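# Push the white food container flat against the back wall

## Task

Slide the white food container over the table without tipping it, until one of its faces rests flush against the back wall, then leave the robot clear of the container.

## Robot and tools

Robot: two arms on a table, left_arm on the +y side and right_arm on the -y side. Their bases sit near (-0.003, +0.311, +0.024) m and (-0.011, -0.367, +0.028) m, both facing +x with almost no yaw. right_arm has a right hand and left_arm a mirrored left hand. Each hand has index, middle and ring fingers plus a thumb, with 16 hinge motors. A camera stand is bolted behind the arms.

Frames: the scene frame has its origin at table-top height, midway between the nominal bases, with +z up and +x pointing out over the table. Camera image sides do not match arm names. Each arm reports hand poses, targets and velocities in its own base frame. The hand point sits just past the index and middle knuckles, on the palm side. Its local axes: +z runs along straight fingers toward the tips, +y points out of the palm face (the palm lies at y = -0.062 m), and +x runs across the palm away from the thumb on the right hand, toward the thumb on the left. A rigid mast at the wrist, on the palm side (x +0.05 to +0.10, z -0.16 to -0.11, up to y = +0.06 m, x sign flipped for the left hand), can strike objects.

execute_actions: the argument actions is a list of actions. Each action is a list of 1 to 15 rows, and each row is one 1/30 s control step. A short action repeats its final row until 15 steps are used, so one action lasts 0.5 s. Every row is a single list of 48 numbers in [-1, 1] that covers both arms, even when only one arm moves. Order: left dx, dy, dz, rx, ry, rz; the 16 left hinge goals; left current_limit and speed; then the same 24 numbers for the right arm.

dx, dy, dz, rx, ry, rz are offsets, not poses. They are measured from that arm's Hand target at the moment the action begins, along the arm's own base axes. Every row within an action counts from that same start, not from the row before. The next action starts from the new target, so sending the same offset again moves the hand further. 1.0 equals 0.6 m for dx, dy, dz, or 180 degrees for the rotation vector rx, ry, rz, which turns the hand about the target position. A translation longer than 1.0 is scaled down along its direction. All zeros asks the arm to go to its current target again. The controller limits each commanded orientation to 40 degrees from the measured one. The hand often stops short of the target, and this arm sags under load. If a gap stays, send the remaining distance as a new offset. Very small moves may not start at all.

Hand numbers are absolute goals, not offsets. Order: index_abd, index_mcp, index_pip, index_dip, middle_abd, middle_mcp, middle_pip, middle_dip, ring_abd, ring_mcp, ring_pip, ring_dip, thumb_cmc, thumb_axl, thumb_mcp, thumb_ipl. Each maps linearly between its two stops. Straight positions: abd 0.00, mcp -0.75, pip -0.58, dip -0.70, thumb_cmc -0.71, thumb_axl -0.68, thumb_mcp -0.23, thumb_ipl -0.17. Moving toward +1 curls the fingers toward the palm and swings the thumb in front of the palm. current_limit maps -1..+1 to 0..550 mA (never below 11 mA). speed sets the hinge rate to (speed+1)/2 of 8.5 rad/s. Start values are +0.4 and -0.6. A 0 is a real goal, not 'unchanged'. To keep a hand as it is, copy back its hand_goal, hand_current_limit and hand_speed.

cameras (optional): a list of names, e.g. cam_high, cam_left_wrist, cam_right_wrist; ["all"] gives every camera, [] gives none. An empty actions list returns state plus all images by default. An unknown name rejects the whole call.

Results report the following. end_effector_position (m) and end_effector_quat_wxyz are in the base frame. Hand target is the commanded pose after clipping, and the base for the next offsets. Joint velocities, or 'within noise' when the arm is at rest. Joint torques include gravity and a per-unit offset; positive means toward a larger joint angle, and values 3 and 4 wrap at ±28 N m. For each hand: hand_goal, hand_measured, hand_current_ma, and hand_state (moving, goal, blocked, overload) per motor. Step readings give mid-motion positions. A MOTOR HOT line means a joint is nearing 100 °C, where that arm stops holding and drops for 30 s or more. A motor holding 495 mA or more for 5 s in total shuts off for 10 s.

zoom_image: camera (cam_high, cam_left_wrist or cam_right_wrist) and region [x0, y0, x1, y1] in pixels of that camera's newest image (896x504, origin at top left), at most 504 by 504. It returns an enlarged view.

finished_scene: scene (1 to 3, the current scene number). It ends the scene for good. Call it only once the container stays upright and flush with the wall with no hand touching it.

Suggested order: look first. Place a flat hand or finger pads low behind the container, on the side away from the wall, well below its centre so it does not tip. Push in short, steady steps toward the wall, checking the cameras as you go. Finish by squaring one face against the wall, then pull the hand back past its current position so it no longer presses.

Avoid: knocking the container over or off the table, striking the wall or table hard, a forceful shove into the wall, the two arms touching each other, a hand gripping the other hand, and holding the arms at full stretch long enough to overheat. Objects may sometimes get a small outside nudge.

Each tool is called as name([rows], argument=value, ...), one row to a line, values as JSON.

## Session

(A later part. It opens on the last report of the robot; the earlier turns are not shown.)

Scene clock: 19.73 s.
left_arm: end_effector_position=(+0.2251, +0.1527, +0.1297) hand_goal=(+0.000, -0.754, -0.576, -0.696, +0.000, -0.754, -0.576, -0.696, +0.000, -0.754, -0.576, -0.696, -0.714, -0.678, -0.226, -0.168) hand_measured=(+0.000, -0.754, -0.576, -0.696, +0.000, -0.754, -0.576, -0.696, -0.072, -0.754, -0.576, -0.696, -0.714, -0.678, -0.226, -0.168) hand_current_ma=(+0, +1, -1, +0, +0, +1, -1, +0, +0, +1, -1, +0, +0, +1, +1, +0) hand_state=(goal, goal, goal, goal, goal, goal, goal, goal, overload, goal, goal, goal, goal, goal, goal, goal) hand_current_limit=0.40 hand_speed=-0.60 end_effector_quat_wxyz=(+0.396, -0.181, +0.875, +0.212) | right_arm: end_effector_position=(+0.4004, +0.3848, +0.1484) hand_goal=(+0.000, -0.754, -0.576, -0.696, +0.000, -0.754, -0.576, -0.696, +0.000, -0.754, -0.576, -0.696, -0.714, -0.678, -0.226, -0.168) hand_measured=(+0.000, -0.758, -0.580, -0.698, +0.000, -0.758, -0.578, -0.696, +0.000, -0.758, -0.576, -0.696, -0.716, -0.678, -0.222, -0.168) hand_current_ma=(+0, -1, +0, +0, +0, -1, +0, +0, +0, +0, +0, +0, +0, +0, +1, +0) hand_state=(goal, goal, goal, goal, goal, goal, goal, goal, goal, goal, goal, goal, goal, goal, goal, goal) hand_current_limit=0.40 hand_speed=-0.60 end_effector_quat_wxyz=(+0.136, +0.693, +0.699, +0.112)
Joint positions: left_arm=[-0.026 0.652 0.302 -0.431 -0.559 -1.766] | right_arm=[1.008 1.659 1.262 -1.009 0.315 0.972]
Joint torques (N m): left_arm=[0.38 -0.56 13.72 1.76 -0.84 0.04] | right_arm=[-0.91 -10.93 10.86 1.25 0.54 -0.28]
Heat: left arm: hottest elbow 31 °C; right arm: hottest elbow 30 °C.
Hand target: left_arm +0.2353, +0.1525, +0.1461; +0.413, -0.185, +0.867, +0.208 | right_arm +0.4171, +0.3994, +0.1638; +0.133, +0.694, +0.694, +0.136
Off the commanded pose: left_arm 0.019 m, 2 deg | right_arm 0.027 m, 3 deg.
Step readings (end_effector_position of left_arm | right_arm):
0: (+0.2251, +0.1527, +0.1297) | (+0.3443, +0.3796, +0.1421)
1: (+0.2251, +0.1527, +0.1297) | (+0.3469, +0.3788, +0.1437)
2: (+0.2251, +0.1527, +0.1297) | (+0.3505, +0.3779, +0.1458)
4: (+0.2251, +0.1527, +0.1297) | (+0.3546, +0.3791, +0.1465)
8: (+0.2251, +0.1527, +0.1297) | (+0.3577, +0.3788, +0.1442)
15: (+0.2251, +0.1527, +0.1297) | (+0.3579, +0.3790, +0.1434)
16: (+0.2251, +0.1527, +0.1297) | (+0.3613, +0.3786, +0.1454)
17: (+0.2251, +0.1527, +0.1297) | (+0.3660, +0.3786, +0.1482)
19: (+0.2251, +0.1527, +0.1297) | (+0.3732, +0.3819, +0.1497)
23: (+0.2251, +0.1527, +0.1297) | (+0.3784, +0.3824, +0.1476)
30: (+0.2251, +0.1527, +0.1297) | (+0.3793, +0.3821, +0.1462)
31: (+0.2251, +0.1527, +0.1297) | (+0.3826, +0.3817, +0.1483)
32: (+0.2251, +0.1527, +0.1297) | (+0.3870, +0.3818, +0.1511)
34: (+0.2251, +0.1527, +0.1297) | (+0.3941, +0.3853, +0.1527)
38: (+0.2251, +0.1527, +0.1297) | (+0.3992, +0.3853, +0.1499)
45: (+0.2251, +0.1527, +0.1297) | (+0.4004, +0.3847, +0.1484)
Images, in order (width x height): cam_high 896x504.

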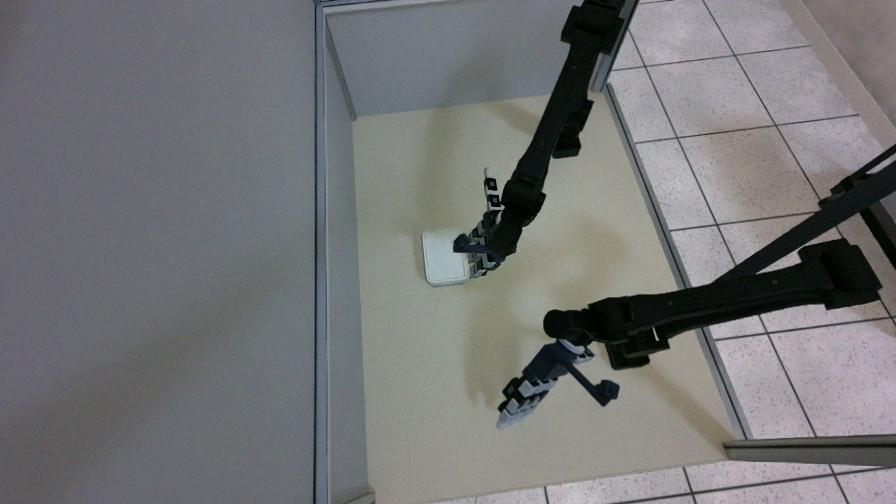

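execute_actions([
  [[0,0,0,0,0,0,0,-0.754,-0.576,-0.696,0,-0.754,-0.576,-0.696,0,-0.754,-0.576,-0.696,-0.714,-0.678,-0.226,-0.168,0.4,-0.6,0.035,-0.004,0.001,0,-0.022,0,0,-0.754,-0.576,-0.696,0,-0.754,-0.576,-0.696,0,-0.754,-0.576,-0.696,-0.714,-0.678,-0.226,-0.168,0.4,-0.6]],
  [[0,0,0,0,0,0,0,-0.754,-0.576,-0.696,0,-0.754,-0.576,-0.696,0,-0.754,-0.576,-0.696,-0.714,-0.678,-0.226,-0.168,0.4,-0.6,0.035,-0.004,0.001,0,-0.022,0,0,-0.754,-0.576,-0.696,0,-0.754,-0.576,-0.696,0,-0.754,-0.576,-0.696,-0.714,-0.678,-0.226,-0.168,0.4,-0.6]],
  [[0,0,0,0,0,0,0,-0.754,-0.576,-0.696,0,-0.754,-0.576,-0.696,0,-0.754,-0.576,-0.696,-0.714,-0.678,-0.226,-0.168,0.4,-0.6,0.035,-0.004,0.001,0,-0.022,0,0,-0.754,-0.576,-0.696,0,-0.754,-0.576,-0.696,0,-0.754,-0.576,-0.696,-0.714,-0.678,-0.226,-0.168,0.4,-0.6]],
], cameras=["cam_high"])

zoom_image(camera="cam_high", region=[340, 150, 580, 330])

Scene clock: 21.97 s.
left_arm: end_effector_position=(+0.2251, +0.1527, +0.1297) hand_goal=(+0.000, -0.754, -0.576, -0.696, +0.000, -0.754, -0.576, -0.696, +0.000, -0.754, -0.576, -0.696, -0.714, -0.678, -0.226, -0.168) hand_measured=(+0.000, -0.754, -0.576, -0.696, +0.000, -0.754, -0.576, -0.696, -0.074, -0.754, -0.576, -0.696, -0.714, -0.678, -0.226, -0.168) hand_current_ma=(+0, +1, -1, +0, +0, +1, -1, +0, +0, +1, -1, +0, +0, +1, +1, +0) hand_state=(goal, goal, goal, goal, goal, goal, goal, goal, overload, goal, goal, goal, goal, goal, goal, goal) hand_current_limit=0.40 hand_speed=-0.60 end_effector_quat_wxyz=(+0.396, -0.181, +0.875, +0.212) | right_arm: end_effector_position=(+0.4704, +0.3882, +0.1625) hand_goal=(+0.000, -0.754, -0.576, -0.696, +0.000, -0.754, -0.576, -0.696, +0.000, -0.754, -0.576, -0.696, -0.714, -0.678, -0.226, -0.168) hand_measured=(+0.000, -0.764, -0.580, -0.698, +0.000, -0.762, -0.580, -0.696, +0.000, -0.760, -0.578, -0.696, -0.718, -0.678, -0.222, -0.168) hand_current_ma=(+0, -2, -1, +0, +0, -2, +0, +0, +0, -1, +0, +0, +0, +0, +1, +0) hand_state=(goal, goal, goal, goal, goal, goal, goal, goal, goal, goal, goal, goal, goal, goal, goal, goal) hand_current_limit=0.40 hand_speed=-0.60 end_effector_quat_wxyz=(+0.203, +0.676, +0.680, +0.198)
Joint positions: left_arm=[-0.026 0.652 0.302 -0.431 -0.559 -1.766] | right_arm=[0.934 1.709 1.262 -0.761 0.455 0.843]
Joint torques (N m): left_arm=[0.32 -0.56 13.74 1.72 -0.83 0.04] | right_arm=[-0.73 -11.75 8.57 1.77 0.68 -0.28]
Heat: left arm: hottest elbow 31 °C; right arm: hottest elbow 30 °C.
Hand target: left_arm +0.2353, +0.1525, +0.1461; +0.413, -0.185, +0.867, +0.208 | right_arm +0.4801, +0.3923, +0.1657; +0.204, +0.676, +0.677, +0.207
Off the commanded pose: left_arm 0.019 m, 2 deg | right_arm 0.011 m, 1 deg.
Step readings (end_effector_position of left_arm | right_arm):
0: (+0.2251, +0.1527, +0.1297) | (+0.4004, +0.3848, +0.1484)
1: (+0.2251, +0.1527, +0.1297) | (+0.4035, +0.3846, +0.1508)
2: (+0.2251, +0.1527, +0.1297) | (+0.4080, +0.3851, +0.1539)
4: (+0.2251, +0.1527, +0.1297) | (+0.4159, +0.3881, +0.1567)
8: (+0.2251, +0.1527, +0.1297) | (+0.4223, +0.3870, +0.1554)
15: (+0.2251, +0.1527, +0.1297) | (+0.4242, +0.3859, +0.1538)
16: (+0.2251, +0.1527, +0.1297) | (+0.4271, +0.3857, +0.1562)
17: (+0.2251, +0.1527, +0.1297) | (+0.4313, +0.3863, +0.1592)
19: (+0.2251, +0.1527, +0.1297) | (+0.4389, +0.3897, +0.1616)
23: (+0.2251, +0.1527, +0.1297) | (+0.4452, +0.3888, +0.1598)
30: (+0.2251, +0.1527, +0.1297) | (+0.4471, +0.3874, +0.1581)
31: (+0.2251, +0.1527, +0.1297) | (+0.4499, +0.3872, +0.1607)
32: (+0.2251, +0.1527, +0.1297) | (+0.4539, +0.3875, +0.1635)
34: (+0.2251, +0.1527, +0.1297) | (+0.4612, +0.3907, +0.1655)
38: (+0.2251, +0.1527, +0.1297) | (+0.4679, +0.3896, +0.1634)
45: (+0.2251, +0.1527, +0.1297) | (+0.4704, +0.3880, +0.1625)
Images, in order (width x height): cam_high 896x504.

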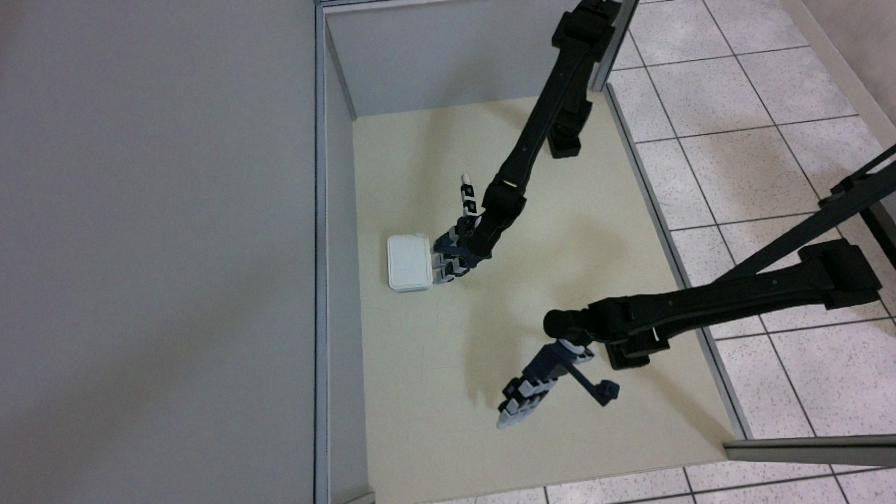

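Scaled by 2.100 from the camera's 896x504 image, which has a finer 1280x720 frame.

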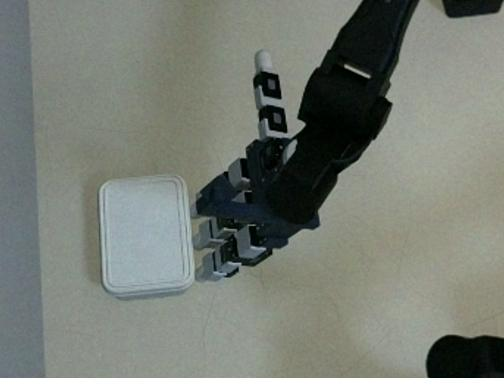

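execute_actions([
  [[0,0,0,0,0,0,0,-0.754,-0.576,-0.696,0,-0.754,-0.576,-0.696,0,-0.754,-0.576,-0.696,-0.714,-0.678,-0.226,-0.168,0.4,-0.6,0.035,-0.004,-0.01,0,-0.005,0,0,-0.754,-0.576,-0.696,0,-0.754,-0.576,-0.696,0,-0.754,-0.576,-0.696,-0.714,-0.678,-0.226,-0.168,0.4,-0.6]],
  [[0,0,0,0,0,0,0,-0.754,-0.576,-0.696,0,-0.754,-0.576,-0.696,0,-0.754,-0.576,-0.696,-0.714,-0.678,-0.226,-0.168,0.4,-0.6,0.035,-0.004,-0.005,0,-0.005,0,0,-0.754,-0.576,-0.696,0,-0.754,-0.576,-0.696,0,-0.754,-0.576,-0.696,-0.714,-0.678,-0.226,-0.168,0.4,-0.6]],
  [[0,0,0,0,0,0,0,-0.754,-0.576,-0.696,0,-0.754,-0.576,-0.696,0,-0.754,-0.576,-0.696,-0.714,-0.678,-0.226,-0.168,0.4,-0.6,0.03,-0.004,0,0,0,0,0,-0.754,-0.576,-0.696,0,-0.754,-0.576,-0.696,0,-0.754,-0.576,-0.696,-0.714,-0.678,-0.226,-0.168,0.4,-0.6]],
], cameras=["cam_high"])

zoom_image(camera="cam_high", region=[340, 200, 500, 320])

Scene clock: 24.27 s.
left_arm: end_effector_position=(+0.2251, +0.1527, +0.1297) hand_goal=(+0.000, -0.754, -0.576, -0.696, +0.000, -0.754, -0.576, -0.696, +0.000, -0.754, -0.576, -0.696, -0.714, -0.678, -0.226, -0.168) hand_measured=(+0.000, -0.754, -0.576, -0.696, +0.000, -0.754, -0.576, -0.696, -0.074, -0.754, -0.576, -0.696, -0.714, -0.678, -0.226, -0.168) hand_current_ma=(+0, +1, -1, +0, +0, +1, -1, +0, +0, +1, -1, +0, +0, +1, +1, +0) hand_state=(goal, goal, goal, goal, goal, goal, goal, goal, overload, goal, goal, goal, goal, goal, goal, goal) hand_current_limit=0.40 hand_speed=-0.60 end_effector_quat_wxyz=(+0.396, -0.181, +0.875, +0.212) | right_arm: end_effector_position=(+0.5211, +0.3731, +0.1406) hand_goal=(+0.000, -0.754, -0.576, -0.696, +0.000, -0.754, -0.576, -0.696, +0.000, -0.754, -0.576, -0.696, -0.714, -0.678, -0.226, -0.168) hand_measured=(-0.002, -0.764, -0.580, -0.698, +0.000, -0.762, -0.580, -0.696, +0.000, -0.762, -0.580, -0.698, -0.718, -0.678, -0.222, -0.168) hand_current_ma=(+0, -3, -1, +0, +0, -2, +0, +0, +0, -2, -1, +0, -1, +0, +1, +0) hand_state=(goal, goal, goal, goal, goal, goal, goal, goal, goal, goal, goal, goal, goal, goal, goal, goal) hand_current_limit=0.40 hand_speed=-0.60 end_effector_quat_wxyz=(+0.215, +0.672, +0.681, +0.194)
Joint positions: left_arm=[-0.026 0.652 0.302 -0.431 -0.559 -1.766] | right_arm=[0.845 1.783 1.289 -0.679 0.446 0.74]
Joint torques (N m): left_arm=[0.26 -0.56 13.76 1.74 -0.84 0.05] | right_arm=[-0.85 -12.28 11.12 1.78 0.46 -0.29]
Heat: left arm: hottest elbow 32 °C; right arm: hottest elbow 31 °C.
Hand target: left_arm +0.2353, +0.1525, +0.1461; +0.413, -0.185, +0.867, +0.208 | right_arm +0.5400, +0.3849, +0.1566; +0.215, +0.673, +0.673, +0.218
Off the commanded pose: left_arm 0.019 m, 2 deg | right_arm 0.027 m, 3 deg.
Step readings (end_effector_position of left_arm | right_arm):
0: (+0.2251, +0.1527, +0.1297) | (+0.4704, +0.3882, +0.1625)
1: (+0.2251, +0.1527, +0.1297) | (+0.4721, +0.3880, +0.1625)
2: (+0.2251, +0.1527, +0.1297) | (+0.4745, +0.3885, +0.1621)
4: (+0.2251, +0.1527, +0.1297) | (+0.4796, +0.3890, +0.1595)
8: (+0.2251, +0.1527, +0.1297) | (+0.4859, +0.3844, +0.1510)
15: (+0.2251, +0.1527, +0.1297) | (+0.4883, +0.3822, +0.1484)
16: (+0.2251, +0.1527, +0.1297) | (+0.4896, +0.3820, +0.1482)
17: (+0.2251, +0.1527, +0.1297) | (+0.4919, +0.3819, +0.1481)
19: (+0.2251, +0.1527, +0.1297) | (+0.4963, +0.3821, +0.1465)
23: (+0.2251, +0.1527, +0.1297) | (+0.5021, +0.3771, +0.1407)
30: (+0.2251, +0.1527, +0.1297) | (+0.5036, +0.3763, +0.1397)
31: (+0.2251, +0.1527, +0.1297) | (+0.5049, +0.3761, +0.1401)
32: (+0.2251, +0.1527, +0.1297) | (+0.5061, +0.3768, +0.1395)
34: (+0.2251, +0.1527, +0.1297) | (+0.5101, +0.3778, +0.1419)
38: (+0.2251, +0.1527, +0.1297) | (+0.5188, +0.3750, +0.1425)
45: (+0.2251, +0.1527, +0.1297) | (+0.5211, +0.3730, +0.1406)
Images, in order (width x height): cam_high 896x504.

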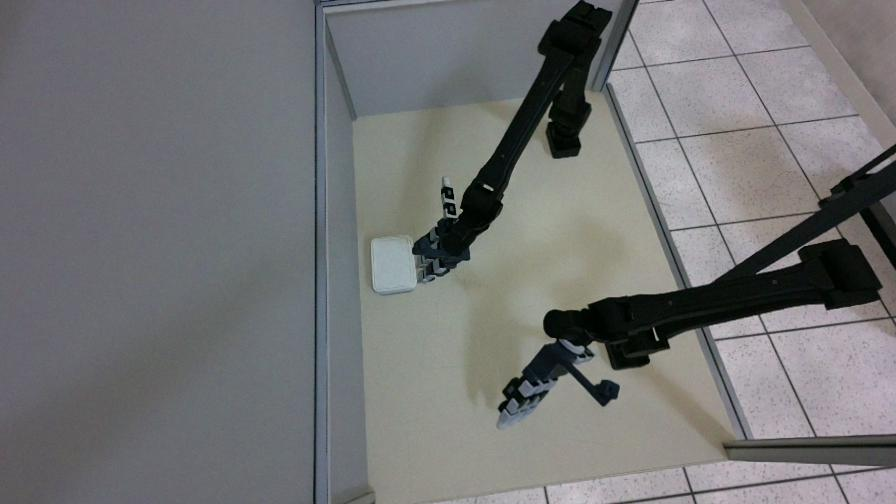

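Scaled by 3.150 from the camera's 896x504 image, which has a finer 1280x720 frame.

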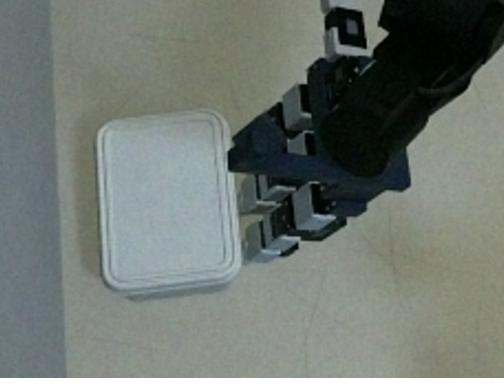

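execute_actions([
  [[0,0,0,0,0,0,0,-0.754,-0.576,-0.696,0,-0.754,-0.576,-0.696,0,-0.754,-0.576,-0.696,-0.714,-0.678,-0.226,-0.168,0.4,-0.6,0.035,0.012,0.008,0,0,0,0,-0.754,-0.576,-0.696,0,-0.754,-0.576,-0.696,0,-0.754,-0.576,-0.696,-0.714,-0.678,-0.226,-0.168,0.4,-0.6]],
  [[0,0,0,0,0,0,0,-0.754,-0.576,-0.696,0,-0.754,-0.576,-0.696,0,-0.754,-0.576,-0.696,-0.714,-0.678,-0.226,-0.168,0.4,-0.6,0.03,0.002,0.003,0,0,0,0,-0.754,-0.576,-0.696,0,-0.754,-0.576,-0.696,0,-0.754,-0.576,-0.696,-0.714,-0.678,-0.226,-0.168,0.4,-0.6]],
], cameras=["cam_high"])

zoom_image(camera="cam_high", region=[340, 200, 500, 320])

Scene clock: 26.07 s.
left_arm: end_effector_position=(+0.2251, +0.1527, +0.1297) hand_goal=(+0.000, -0.754, -0.576, -0.696, +0.000, -0.754, -0.576, -0.696, +0.000, -0.754, -0.576, -0.696, -0.714, -0.678, -0.226, -0.168) hand_measured=(+0.000, -0.754, -0.576, -0.696, +0.000, -0.754, -0.576, -0.696, -0.074, -0.754, -0.576, -0.696, -0.714, -0.678, -0.226, -0.168) hand_current_ma=(+0, +1, -1, +0, +0, +1, -1, +0, +0, +1, -1, +0, +0, +1, +1, +0) hand_state=(goal, goal, goal, goal, goal, goal, goal, goal, overload, goal, goal, goal, goal, goal, goal, goal) hand_current_limit=0.40 hand_speed=-0.60 end_effector_quat_wxyz=(+0.396, -0.181, +0.875, +0.212) | right_arm: end_effector_position=(+0.5616, +0.3871, +0.1476) hand_goal=(+0.000, -0.754, -0.576, -0.696, +0.000, -0.754, -0.576, -0.696, +0.000, -0.754, -0.576, -0.696, -0.714, -0.678, -0.226, -0.168) hand_measured=(-0.002, -0.764, -0.580, -0.698, +0.000, -0.762, -0.580, -0.696, +0.000, -0.764, -0.580, -0.698, -0.718, -0.678, -0.222, -0.168) hand_current_ma=(+0, -3, -1, +0, +0, -2, +0, +0, +0, -3, -1, +0, -1, +0, +1, +0) hand_state=(goal, goal, goal, goal, goal, goal, goal, goal, goal, goal, goal, goal, goal, goal, goal, goal) hand_current_limit=0.40 hand_speed=-0.60 end_effector_quat_wxyz=(+0.214, +0.672, +0.679, +0.206)
Joint positions: left_arm=[-0.026 0.652 0.302 -0.431 -0.559 -1.766] | right_arm=[0.807 1.853 1.404 -0.683 0.427 0.7]
Joint torques (N m): left_arm=[0.38 -0.67 13.78 1.72 -0.84 0.05] | right_arm=[-1.08 -13.45 11.64 0.73 0.45 -0.29]
Heat: left arm: hottest elbow 32 °C; right arm: hottest elbow 31 °C.
Hand target: left_arm +0.2353, +0.1525, +0.1461; +0.413, -0.185, +0.867, +0.208 | right_arm +0.5791, +0.3934, +0.1633; +0.215, +0.673, +0.673, +0.218
Off the commanded pose: left_arm 0.019 m, 2 deg | right_arm 0.024 m, 2 deg.
Step readings (end_effector_position of left_arm | right_arm):
0: (+0.2251, +0.1527, +0.1297) | (+0.5211, +0.3731, +0.1406)
1: (+0.2251, +0.1527, +0.1297) | (+0.5226, +0.3741, +0.1415)
2: (+0.2251, +0.1527, +0.1297) | (+0.5257, +0.3753, +0.1418)
4: (+0.2251, +0.1527, +0.1297) | (+0.5335, +0.3816, +0.1435)
8: (+0.2251, +0.1527, +0.1297) | (+0.5429, +0.3854, +0.1462)
15: (+0.2251, +0.1527, +0.1297) | (+0.5436, +0.3850, +0.1462)
16: (+0.2251, +0.1527, +0.1297) | (+0.5449, +0.3852, +0.1463)
17: (+0.2251, +0.1527, +0.1297) | (+0.5473, +0.3855, +0.1463)
19: (+0.2251, +0.1527, +0.1297) | (+0.5530, +0.3885, +0.1472)
23: (+0.2251, +0.1527, +0.1297) | (+0.5609, +0.3877, +0.1480)
30: (+0.2251, +0.1527, +0.1297) | (+0.5616, +0.3871, +0.1476)
Images, in order (width x height): cam_high 896x504.

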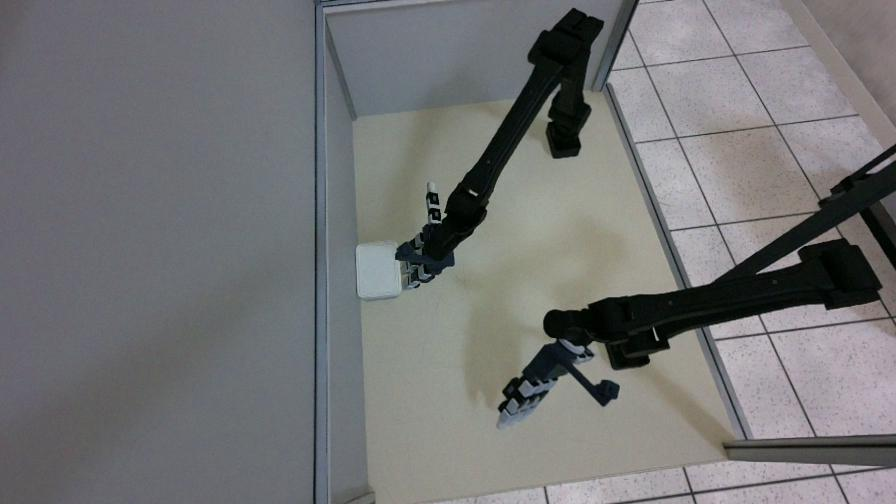

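Scaled by 3.150 from the camera's 896x504 image, which has a finer 1280x720 frame.

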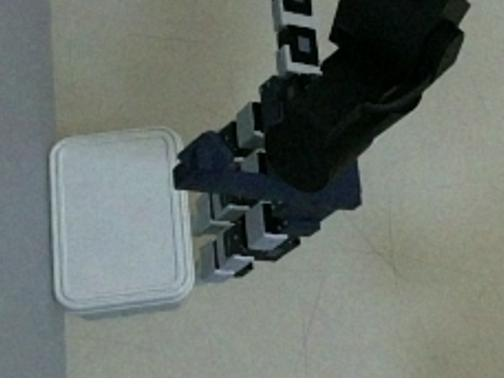

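execute_actions([
  [[0,0,0,0,0,0,0,-0.754,-0.576,-0.696,0,-0.754,-0.576,-0.696,0,-0.754,-0.576,-0.696,-0.714,-0.678,-0.226,-0.168,0.4,-0.6,0.02,0.001,0.002,0,0,0,0,-0.754,-0.576,-0.696,0,-0.754,-0.576,-0.696,0,-0.754,-0.576,-0.696,-0.714,-0.678,-0.226,-0.168,0.4,-0.6]],
], cameras=["cam_high"])

zoom_image(camera="cam_high", region=[340, 200, 500, 320])

Scene clock: 27.27 s.
left_arm: end_effector_position=(+0.2251, +0.1527, +0.1297) hand_goal=(+0.000, -0.754, -0.576, -0.696, +0.000, -0.754, -0.576, -0.696, +0.000, -0.754, -0.576, -0.696, -0.714, -0.678, -0.226, -0.168) hand_measured=(+0.000, -0.754, -0.576, -0.696, +0.000, -0.754, -0.576, -0.696, -0.074, -0.754, -0.576, -0.696, -0.714, -0.678, -0.226, -0.168) hand_current_ma=(+0, +1, -1, +0, +0, +1, -1, +0, +0, +1, -1, +0, +0, +1, +1, +0) hand_state=(goal, goal, goal, goal, goal, goal, goal, goal, overload, goal, goal, goal, goal, goal, goal, goal) hand_current_limit=0.40 hand_speed=-0.60 end_effector_quat_wxyz=(+0.396, -0.181, +0.875, +0.212) | right_arm: end_effector_position=(+0.5662, +0.3893, +0.1479) hand_goal=(+0.000, -0.754, -0.576, -0.696, +0.000, -0.754, -0.576, -0.696, +0.000, -0.754, -0.576, -0.696, -0.714, -0.678, -0.226, -0.168) hand_measured=(-0.002, -0.768, -0.582, -0.698, -0.002, -0.768, -0.582, -0.696, -0.002, -0.768, -0.582, -0.698, -0.718, -0.678, -0.222, -0.168) hand_current_ma=(+0, -5, -1, +0, +0, -6, -1, +0, +0, -5, -1, +0, -1, +0, +1, +0) hand_state=(goal, goal, goal, goal, goal, goal, goal, goal, goal, goal, goal, goal, goal, goal, goal, goal) hand_current_limit=0.40 hand_speed=-0.60 end_effector_quat_wxyz=(+0.212, +0.669, +0.683, +0.202)
Joint positions: left_arm=[-0.026 0.652 0.302 -0.431 -0.559 -1.766] | right_arm=[0.803 1.863 1.424 -0.698 0.421 0.689]
Joint torques (N m): left_arm=[0.44 -0.62 13.72 1.7 -0.84 0.06] | right_arm=[-1.85 -13.1 12.4 1.1 0.46 -0.31]
Heat: left arm: hottest elbow 32 °C; right arm: hottest elbow 31 °C.
Hand target: left_arm +0.2353, +0.1525, +0.1461; +0.413, -0.185, +0.867, +0.208 | right_arm +0.5911, +0.3940, +0.1646; +0.215, +0.673, +0.673, +0.218
Off the commanded pose: left_arm 0.019 m, 2 deg | right_arm 0.030 m, 2 deg.
Step readings (end_effector_position of left_arm | right_arm):
0: (+0.2251, +0.1527, +0.1297) | (+0.5616, +0.3871, +0.1476)
1: (+0.2251, +0.1527, +0.1297) | (+0.5624, +0.3872, +0.1477)
2: (+0.2251, +0.1527, +0.1297) | (+0.5643, +0.3870, +0.1480)
4: (+0.2251, +0.1527, +0.1297) | (+0.5658, +0.3886, +0.1479)
8: (+0.2251, +0.1527, +0.1297) | (+0.5661, +0.3892, +0.1477)
15: (+0.2251, +0.1527, +0.1297) | (+0.5662, +0.3893, +0.1479)
Images, in order (width x height): cam_high 896x504.

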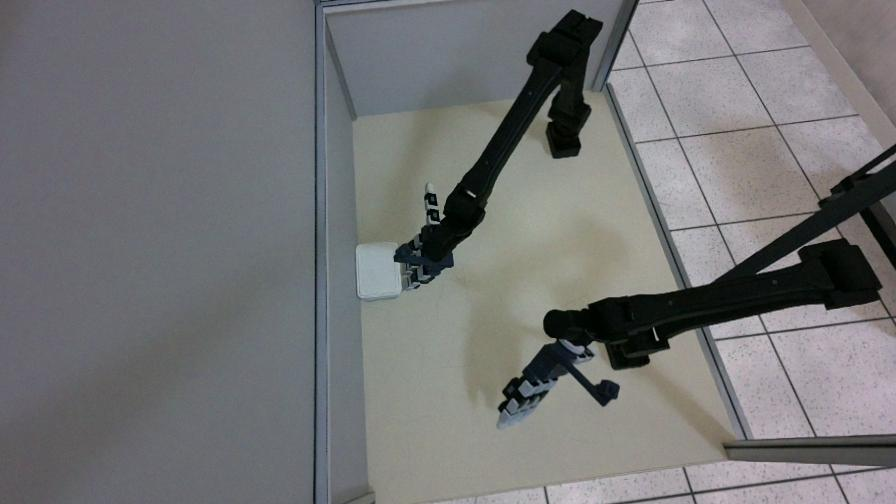

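Scaled by 3.150 from the camera's 896x504 image, which has a finer 1280x720 frame.

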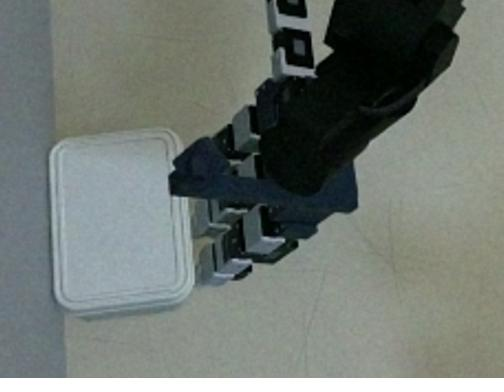

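execute_actions([
  [[0,0,0,0,0,0,0,-0.754,-0.576,-0.696,0,-0.754,-0.576,-0.696,0,-0.754,-0.576,-0.696,-0.714,-0.678,-0.226,-0.168,0.4,-0.6,0.015,-0.006,0,0,0,0,0,-0.754,-0.576,-0.696,0,-0.754,-0.576,-0.696,0,-0.754,-0.576,-0.696,-0.714,-0.678,-0.226,-0.168,0.4,-0.6]],
], cameras=["cam_high"])

zoom_image(camera="cam_high", region=[340, 225, 420, 315])

Scene clock: 28.33 s.
left_arm: end_effector_position=(+0.2251, +0.1527, +0.1297) hand_goal=(+0.000, -0.754, -0.576, -0.696, +0.000, -0.754, -0.576, -0.696, +0.000, -0.754, -0.576, -0.696, -0.714, -0.678, -0.226, -0.168) hand_measured=(+0.000, -0.754, -0.576, -0.696, +0.000, -0.754, -0.576, -0.696, -0.074, -0.754, -0.576, -0.696, -0.714, -0.678, -0.226, -0.168) hand_current_ma=(+0, +1, -1, +0, +0, +1, -1, +0, +0, +1, -1, +0, +0, +1, +1, +0) hand_state=(goal, goal, goal, goal, goal, goal, goal, goal, overload, goal, goal, goal, goal, goal, goal, goal) hand_current_limit=0.40 hand_speed=-0.60 end_effector_quat_wxyz=(+0.396, -0.181, +0.875, +0.212) | right_arm: end_effector_position=(+0.5693, +0.3900, +0.1474) hand_goal=(+0.000, -0.754, -0.576, -0.696, +0.000, -0.754, -0.576, -0.696, +0.000, -0.754, -0.576, -0.696, -0.714, -0.678, -0.226, -0.168) hand_measured=(-0.004, -0.776, -0.588, -0.698, -0.002, -0.774, -0.586, -0.698, -0.002, -0.772, -0.586, -0.698, -0.718, -0.678, -0.222, -0.168) hand_current_ma=(+0, -13, -3, +0, +0, -11, -2, +0, +0, -8, -3, +0, -1, +0, +1, +0) hand_state=(goal, blocked, goal, goal, goal, blocked, goal, goal, goal, goal, goal, goal, goal, goal, goal, goal) hand_current_limit=0.40 hand_speed=-0.60 end_effector_quat_wxyz=(+0.209, +0.666, +0.687, +0.200)
Joint positions: left_arm=[-0.026 0.652 0.302 -0.431 -0.559 -1.766] | right_arm=[0.797 1.867 1.431 -0.702 0.41 0.674]
Joint torques (N m): left_arm=[0.44 -0.44 13.74 1.72 -0.84 0.04] | right_arm=[-2.73 -12.86 12.64 1.33 0.63 -0.32]
Heat: left arm: hottest elbow 32 °C; right arm: hottest elbow 31 °C.
Hand target: left_arm +0.2353, +0.1525, +0.1461; +0.413, -0.185, +0.867, +0.208 | right_arm +0.6000, +0.3903, +0.1645; +0.215, +0.673, +0.673, +0.218
Off the commanded pose: left_arm 0.019 m, 2 deg | right_arm 0.035 m, 3 deg.
Step readings (end_effector_position of left_arm | right_arm):
0: (+0.2251, +0.1527, +0.1297) | (+0.5662, +0.3893, +0.1479)
1: (+0.2251, +0.1527, +0.1297) | (+0.5666, +0.3895, +0.1478)
2: (+0.2251, +0.1527, +0.1297) | (+0.5673, +0.3898, +0.1474)
4: (+0.2251, +0.1527, +0.1297) | (+0.5689, +0.3897, +0.1473)
8: (+0.2251, +0.1527, +0.1297) | (+0.5694, +0.3899, +0.1474)
15: (+0.2251, +0.1527, +0.1297) | (+0.5693, +0.3900, +0.1474)
Images, in order (width x height): cam_high 896x504.

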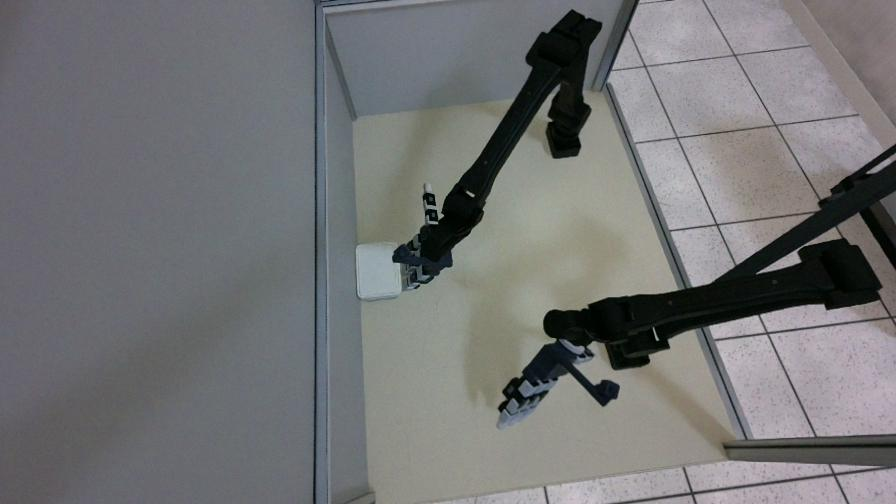

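Scaled by 5.600 from the camera's 896x504 image, which has a finer 1280x720 frame.

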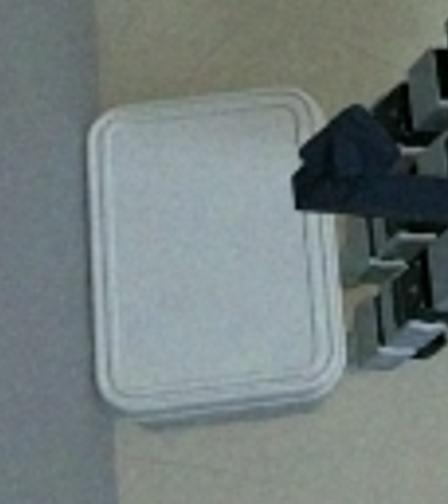

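execute_actions([
  [[0,0,0,0,0,0,0,-0.754,-0.576,-0.696,0,-0.754,-0.576,-0.696,0,-0.754,-0.576,-0.696,-0.714,-0.678,-0.226,-0.168,0.4,-0.6,-0.055,0,0,0,0,0,0,-0.754,-0.576,-0.696,0,-0.754,-0.576,-0.696,0,-0.754,-0.576,-0.696,-0.714,-0.678,-0.226,-0.168,0.4,-0.6]],
  [[0,0,0,0,0,0,0,-0.754,-0.576,-0.696,0,-0.754,-0.576,-0.696,0,-0.754,-0.576,-0.696,-0.714,-0.678,-0.226,-0.168,0.4,-0.6,-0.06,0,0.01,0,0,0,0,-0.754,-0.576,-0.696,0,-0.754,-0.576,-0.696,0,-0.754,-0.576,-0.696,-0.714,-0.678,-0.226,-0.168,0.4,-0.6]],
  [[0,0,0,0,0,0,0,-0.754,-0.576,-0.696,0,-0.754,-0.576,-0.696,0,-0.754,-0.576,-0.696,-0.714,-0.678,-0.226,-0.168,0.4,-0.6,-0.08,0,0.03,0,0,0,0,-0.754,-0.576,-0.696,0,-0.754,-0.576,-0.696,0,-0.754,-0.576,-0.696,-0.714,-0.678,-0.226,-0.168,0.4,-0.6]],
], cameras=["cam_high"])

zoom_image(camera="cam_high", region=[340, 225, 420, 315])

Scene clock: 30.80 s.
left_arm: end_effector_position=(+0.2251, +0.1527, +0.1297) hand_goal=(+0.000, -0.754, -0.576, -0.696, +0.000, -0.754, -0.576, -0.696, +0.000, -0.754, -0.576, -0.696, -0.714, -0.678, -0.226, -0.168) hand_measured=(+0.000, -0.754, -0.576, -0.696, +0.000, -0.754, -0.576, -0.696, -0.074, -0.754, -0.576, -0.696, -0.714, -0.678, -0.226, -0.168) hand_current_ma=(+0, +1, -1, +0, +0, +1, -1, +0, +0, +1, -1, +0, +0, +1, +1, +0) hand_state=(goal, goal, goal, goal, goal, goal, goal, goal, overload, goal, goal, goal, goal, goal, goal, goal) hand_current_limit=0.40 hand_speed=-0.60 end_effector_quat_wxyz=(+0.396, -0.181, +0.875, +0.212) | right_arm: end_effector_position=(+0.4822, +0.3923, +0.1773) hand_goal=(+0.000, -0.754, -0.576, -0.696, +0.000, -0.754, -0.576, -0.696, +0.000, -0.754, -0.576, -0.696, -0.714, -0.678, -0.226, -0.168) hand_measured=(+0.000, -0.760, -0.580, -0.698, +0.000, -0.760, -0.580, -0.698, +0.002, -0.758, -0.580, -0.698, -0.718, -0.678, -0.222, -0.168) hand_current_ma=(+0, -1, +0, +0, +0, -1, +0, +0, +0, -1, +0, +0, -1, +0, +1, +0) hand_state=(goal, goal, goal, goal, goal, goal, goal, goal, goal, goal, goal, goal, goal, goal, goal, goal) hand_current_limit=0.40 hand_speed=-0.60 end_effector_quat_wxyz=(+0.215, +0.669, +0.679, +0.212)
Joint positions: left_arm=[-0.026 0.652 0.302 -0.431 -0.559 -1.766] | right_arm=[0.925 1.71 1.285 -0.745 0.477 0.811]
Joint torques (N m): left_arm=[0.38 -0.62 13.75 1.72 -0.84 0.05] | right_arm=[-0.15 -13.68 8.02 0.62 0.69 -0.11]
Heat: left arm: hottest elbow 32 °C; right arm: hottest elbow 31 °C.
Hand target: left_arm +0.2353, +0.1525, +0.1461; +0.413, -0.185, +0.867, +0.208 | right_arm +0.4831, +0.3904, +0.1885; +0.215, +0.673, +0.673, +0.218
Off the commanded pose: left_arm 0.019 m, 2 deg | right_arm 0.011 m, 1 deg.
Step readings (end_effector_position of left_arm | right_arm):
0: (+0.2251, +0.1527, +0.1297) | (+0.5693, +0.3900, +0.1474)
1: (+0.2251, +0.1527, +0.1297) | (+0.5689, +0.3899, +0.1472)
2: (+0.2251, +0.1527, +0.1297) | (+0.5685, +0.3898, +0.1473)
4: (+0.2251, +0.1527, +0.1297) | (+0.5676, +0.3899, +0.1475)
8: (+0.2251, +0.1527, +0.1297) | (+0.5673, +0.3895, +0.1474)
15: (+0.2251, +0.1527, +0.1297) | (+0.5673, +0.3894, +0.1474)
16: (+0.2251, +0.1527, +0.1297) | (+0.5642, +0.3887, +0.1460)
17: (+0.2251, +0.1527, +0.1297) | (+0.5596, +0.3865, +0.1465)
19: (+0.2251, +0.1527, +0.1297) | (+0.5477, +0.3805, +0.1449)
23: (+0.2251, +0.1527, +0.1297) | (+0.5366, +0.3845, +0.1476)
30: (+0.2251, +0.1527, +0.1297) | (+0.5326, +0.3889, +0.1507)
31: (+0.2251, +0.1527, +0.1297) | (+0.5291, +0.3879, +0.1510)
32: (+0.2251, +0.1527, +0.1297) | (+0.5249, +0.3837, +0.1524)
34: (+0.2251, +0.1527, +0.1297) | (+0.5090, +0.3781, +0.1554)
38: (+0.2251, +0.1527, +0.1297) | (+0.4894, +0.3862, +0.1696)
45: (+0.2251, +0.1527, +0.1297) | (+0.4822, +0.3928, +0.1771)
Images, in order (width x height): cam_high 896x504.

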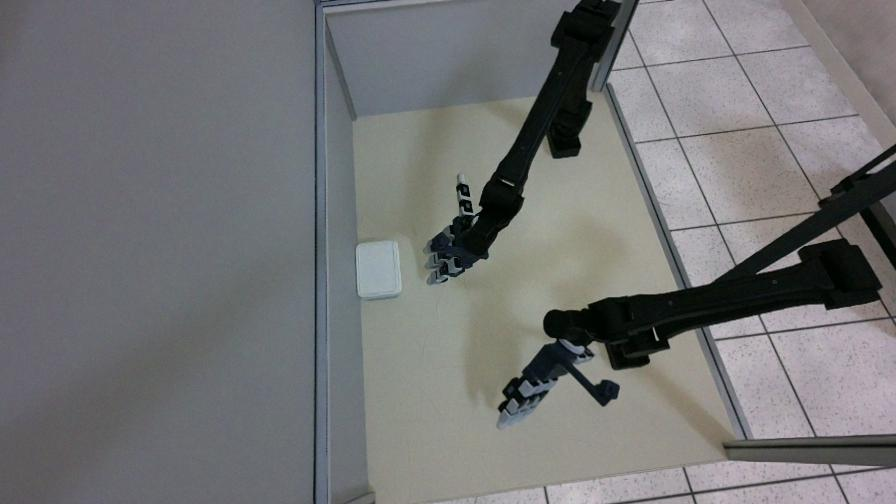

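Scaled by 5.600 from the camera's 896x504 image, which has a finer 1280x720 frame.

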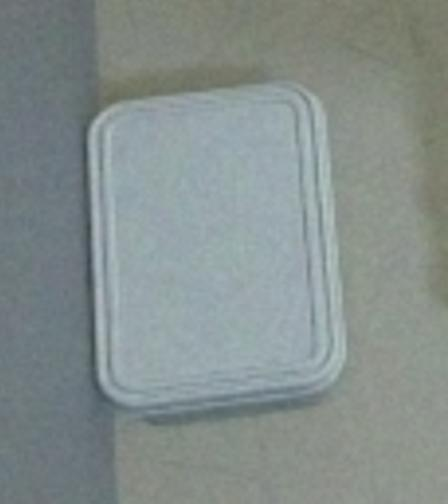

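finished_scene(scene=2)

The scene is finished: the task was done.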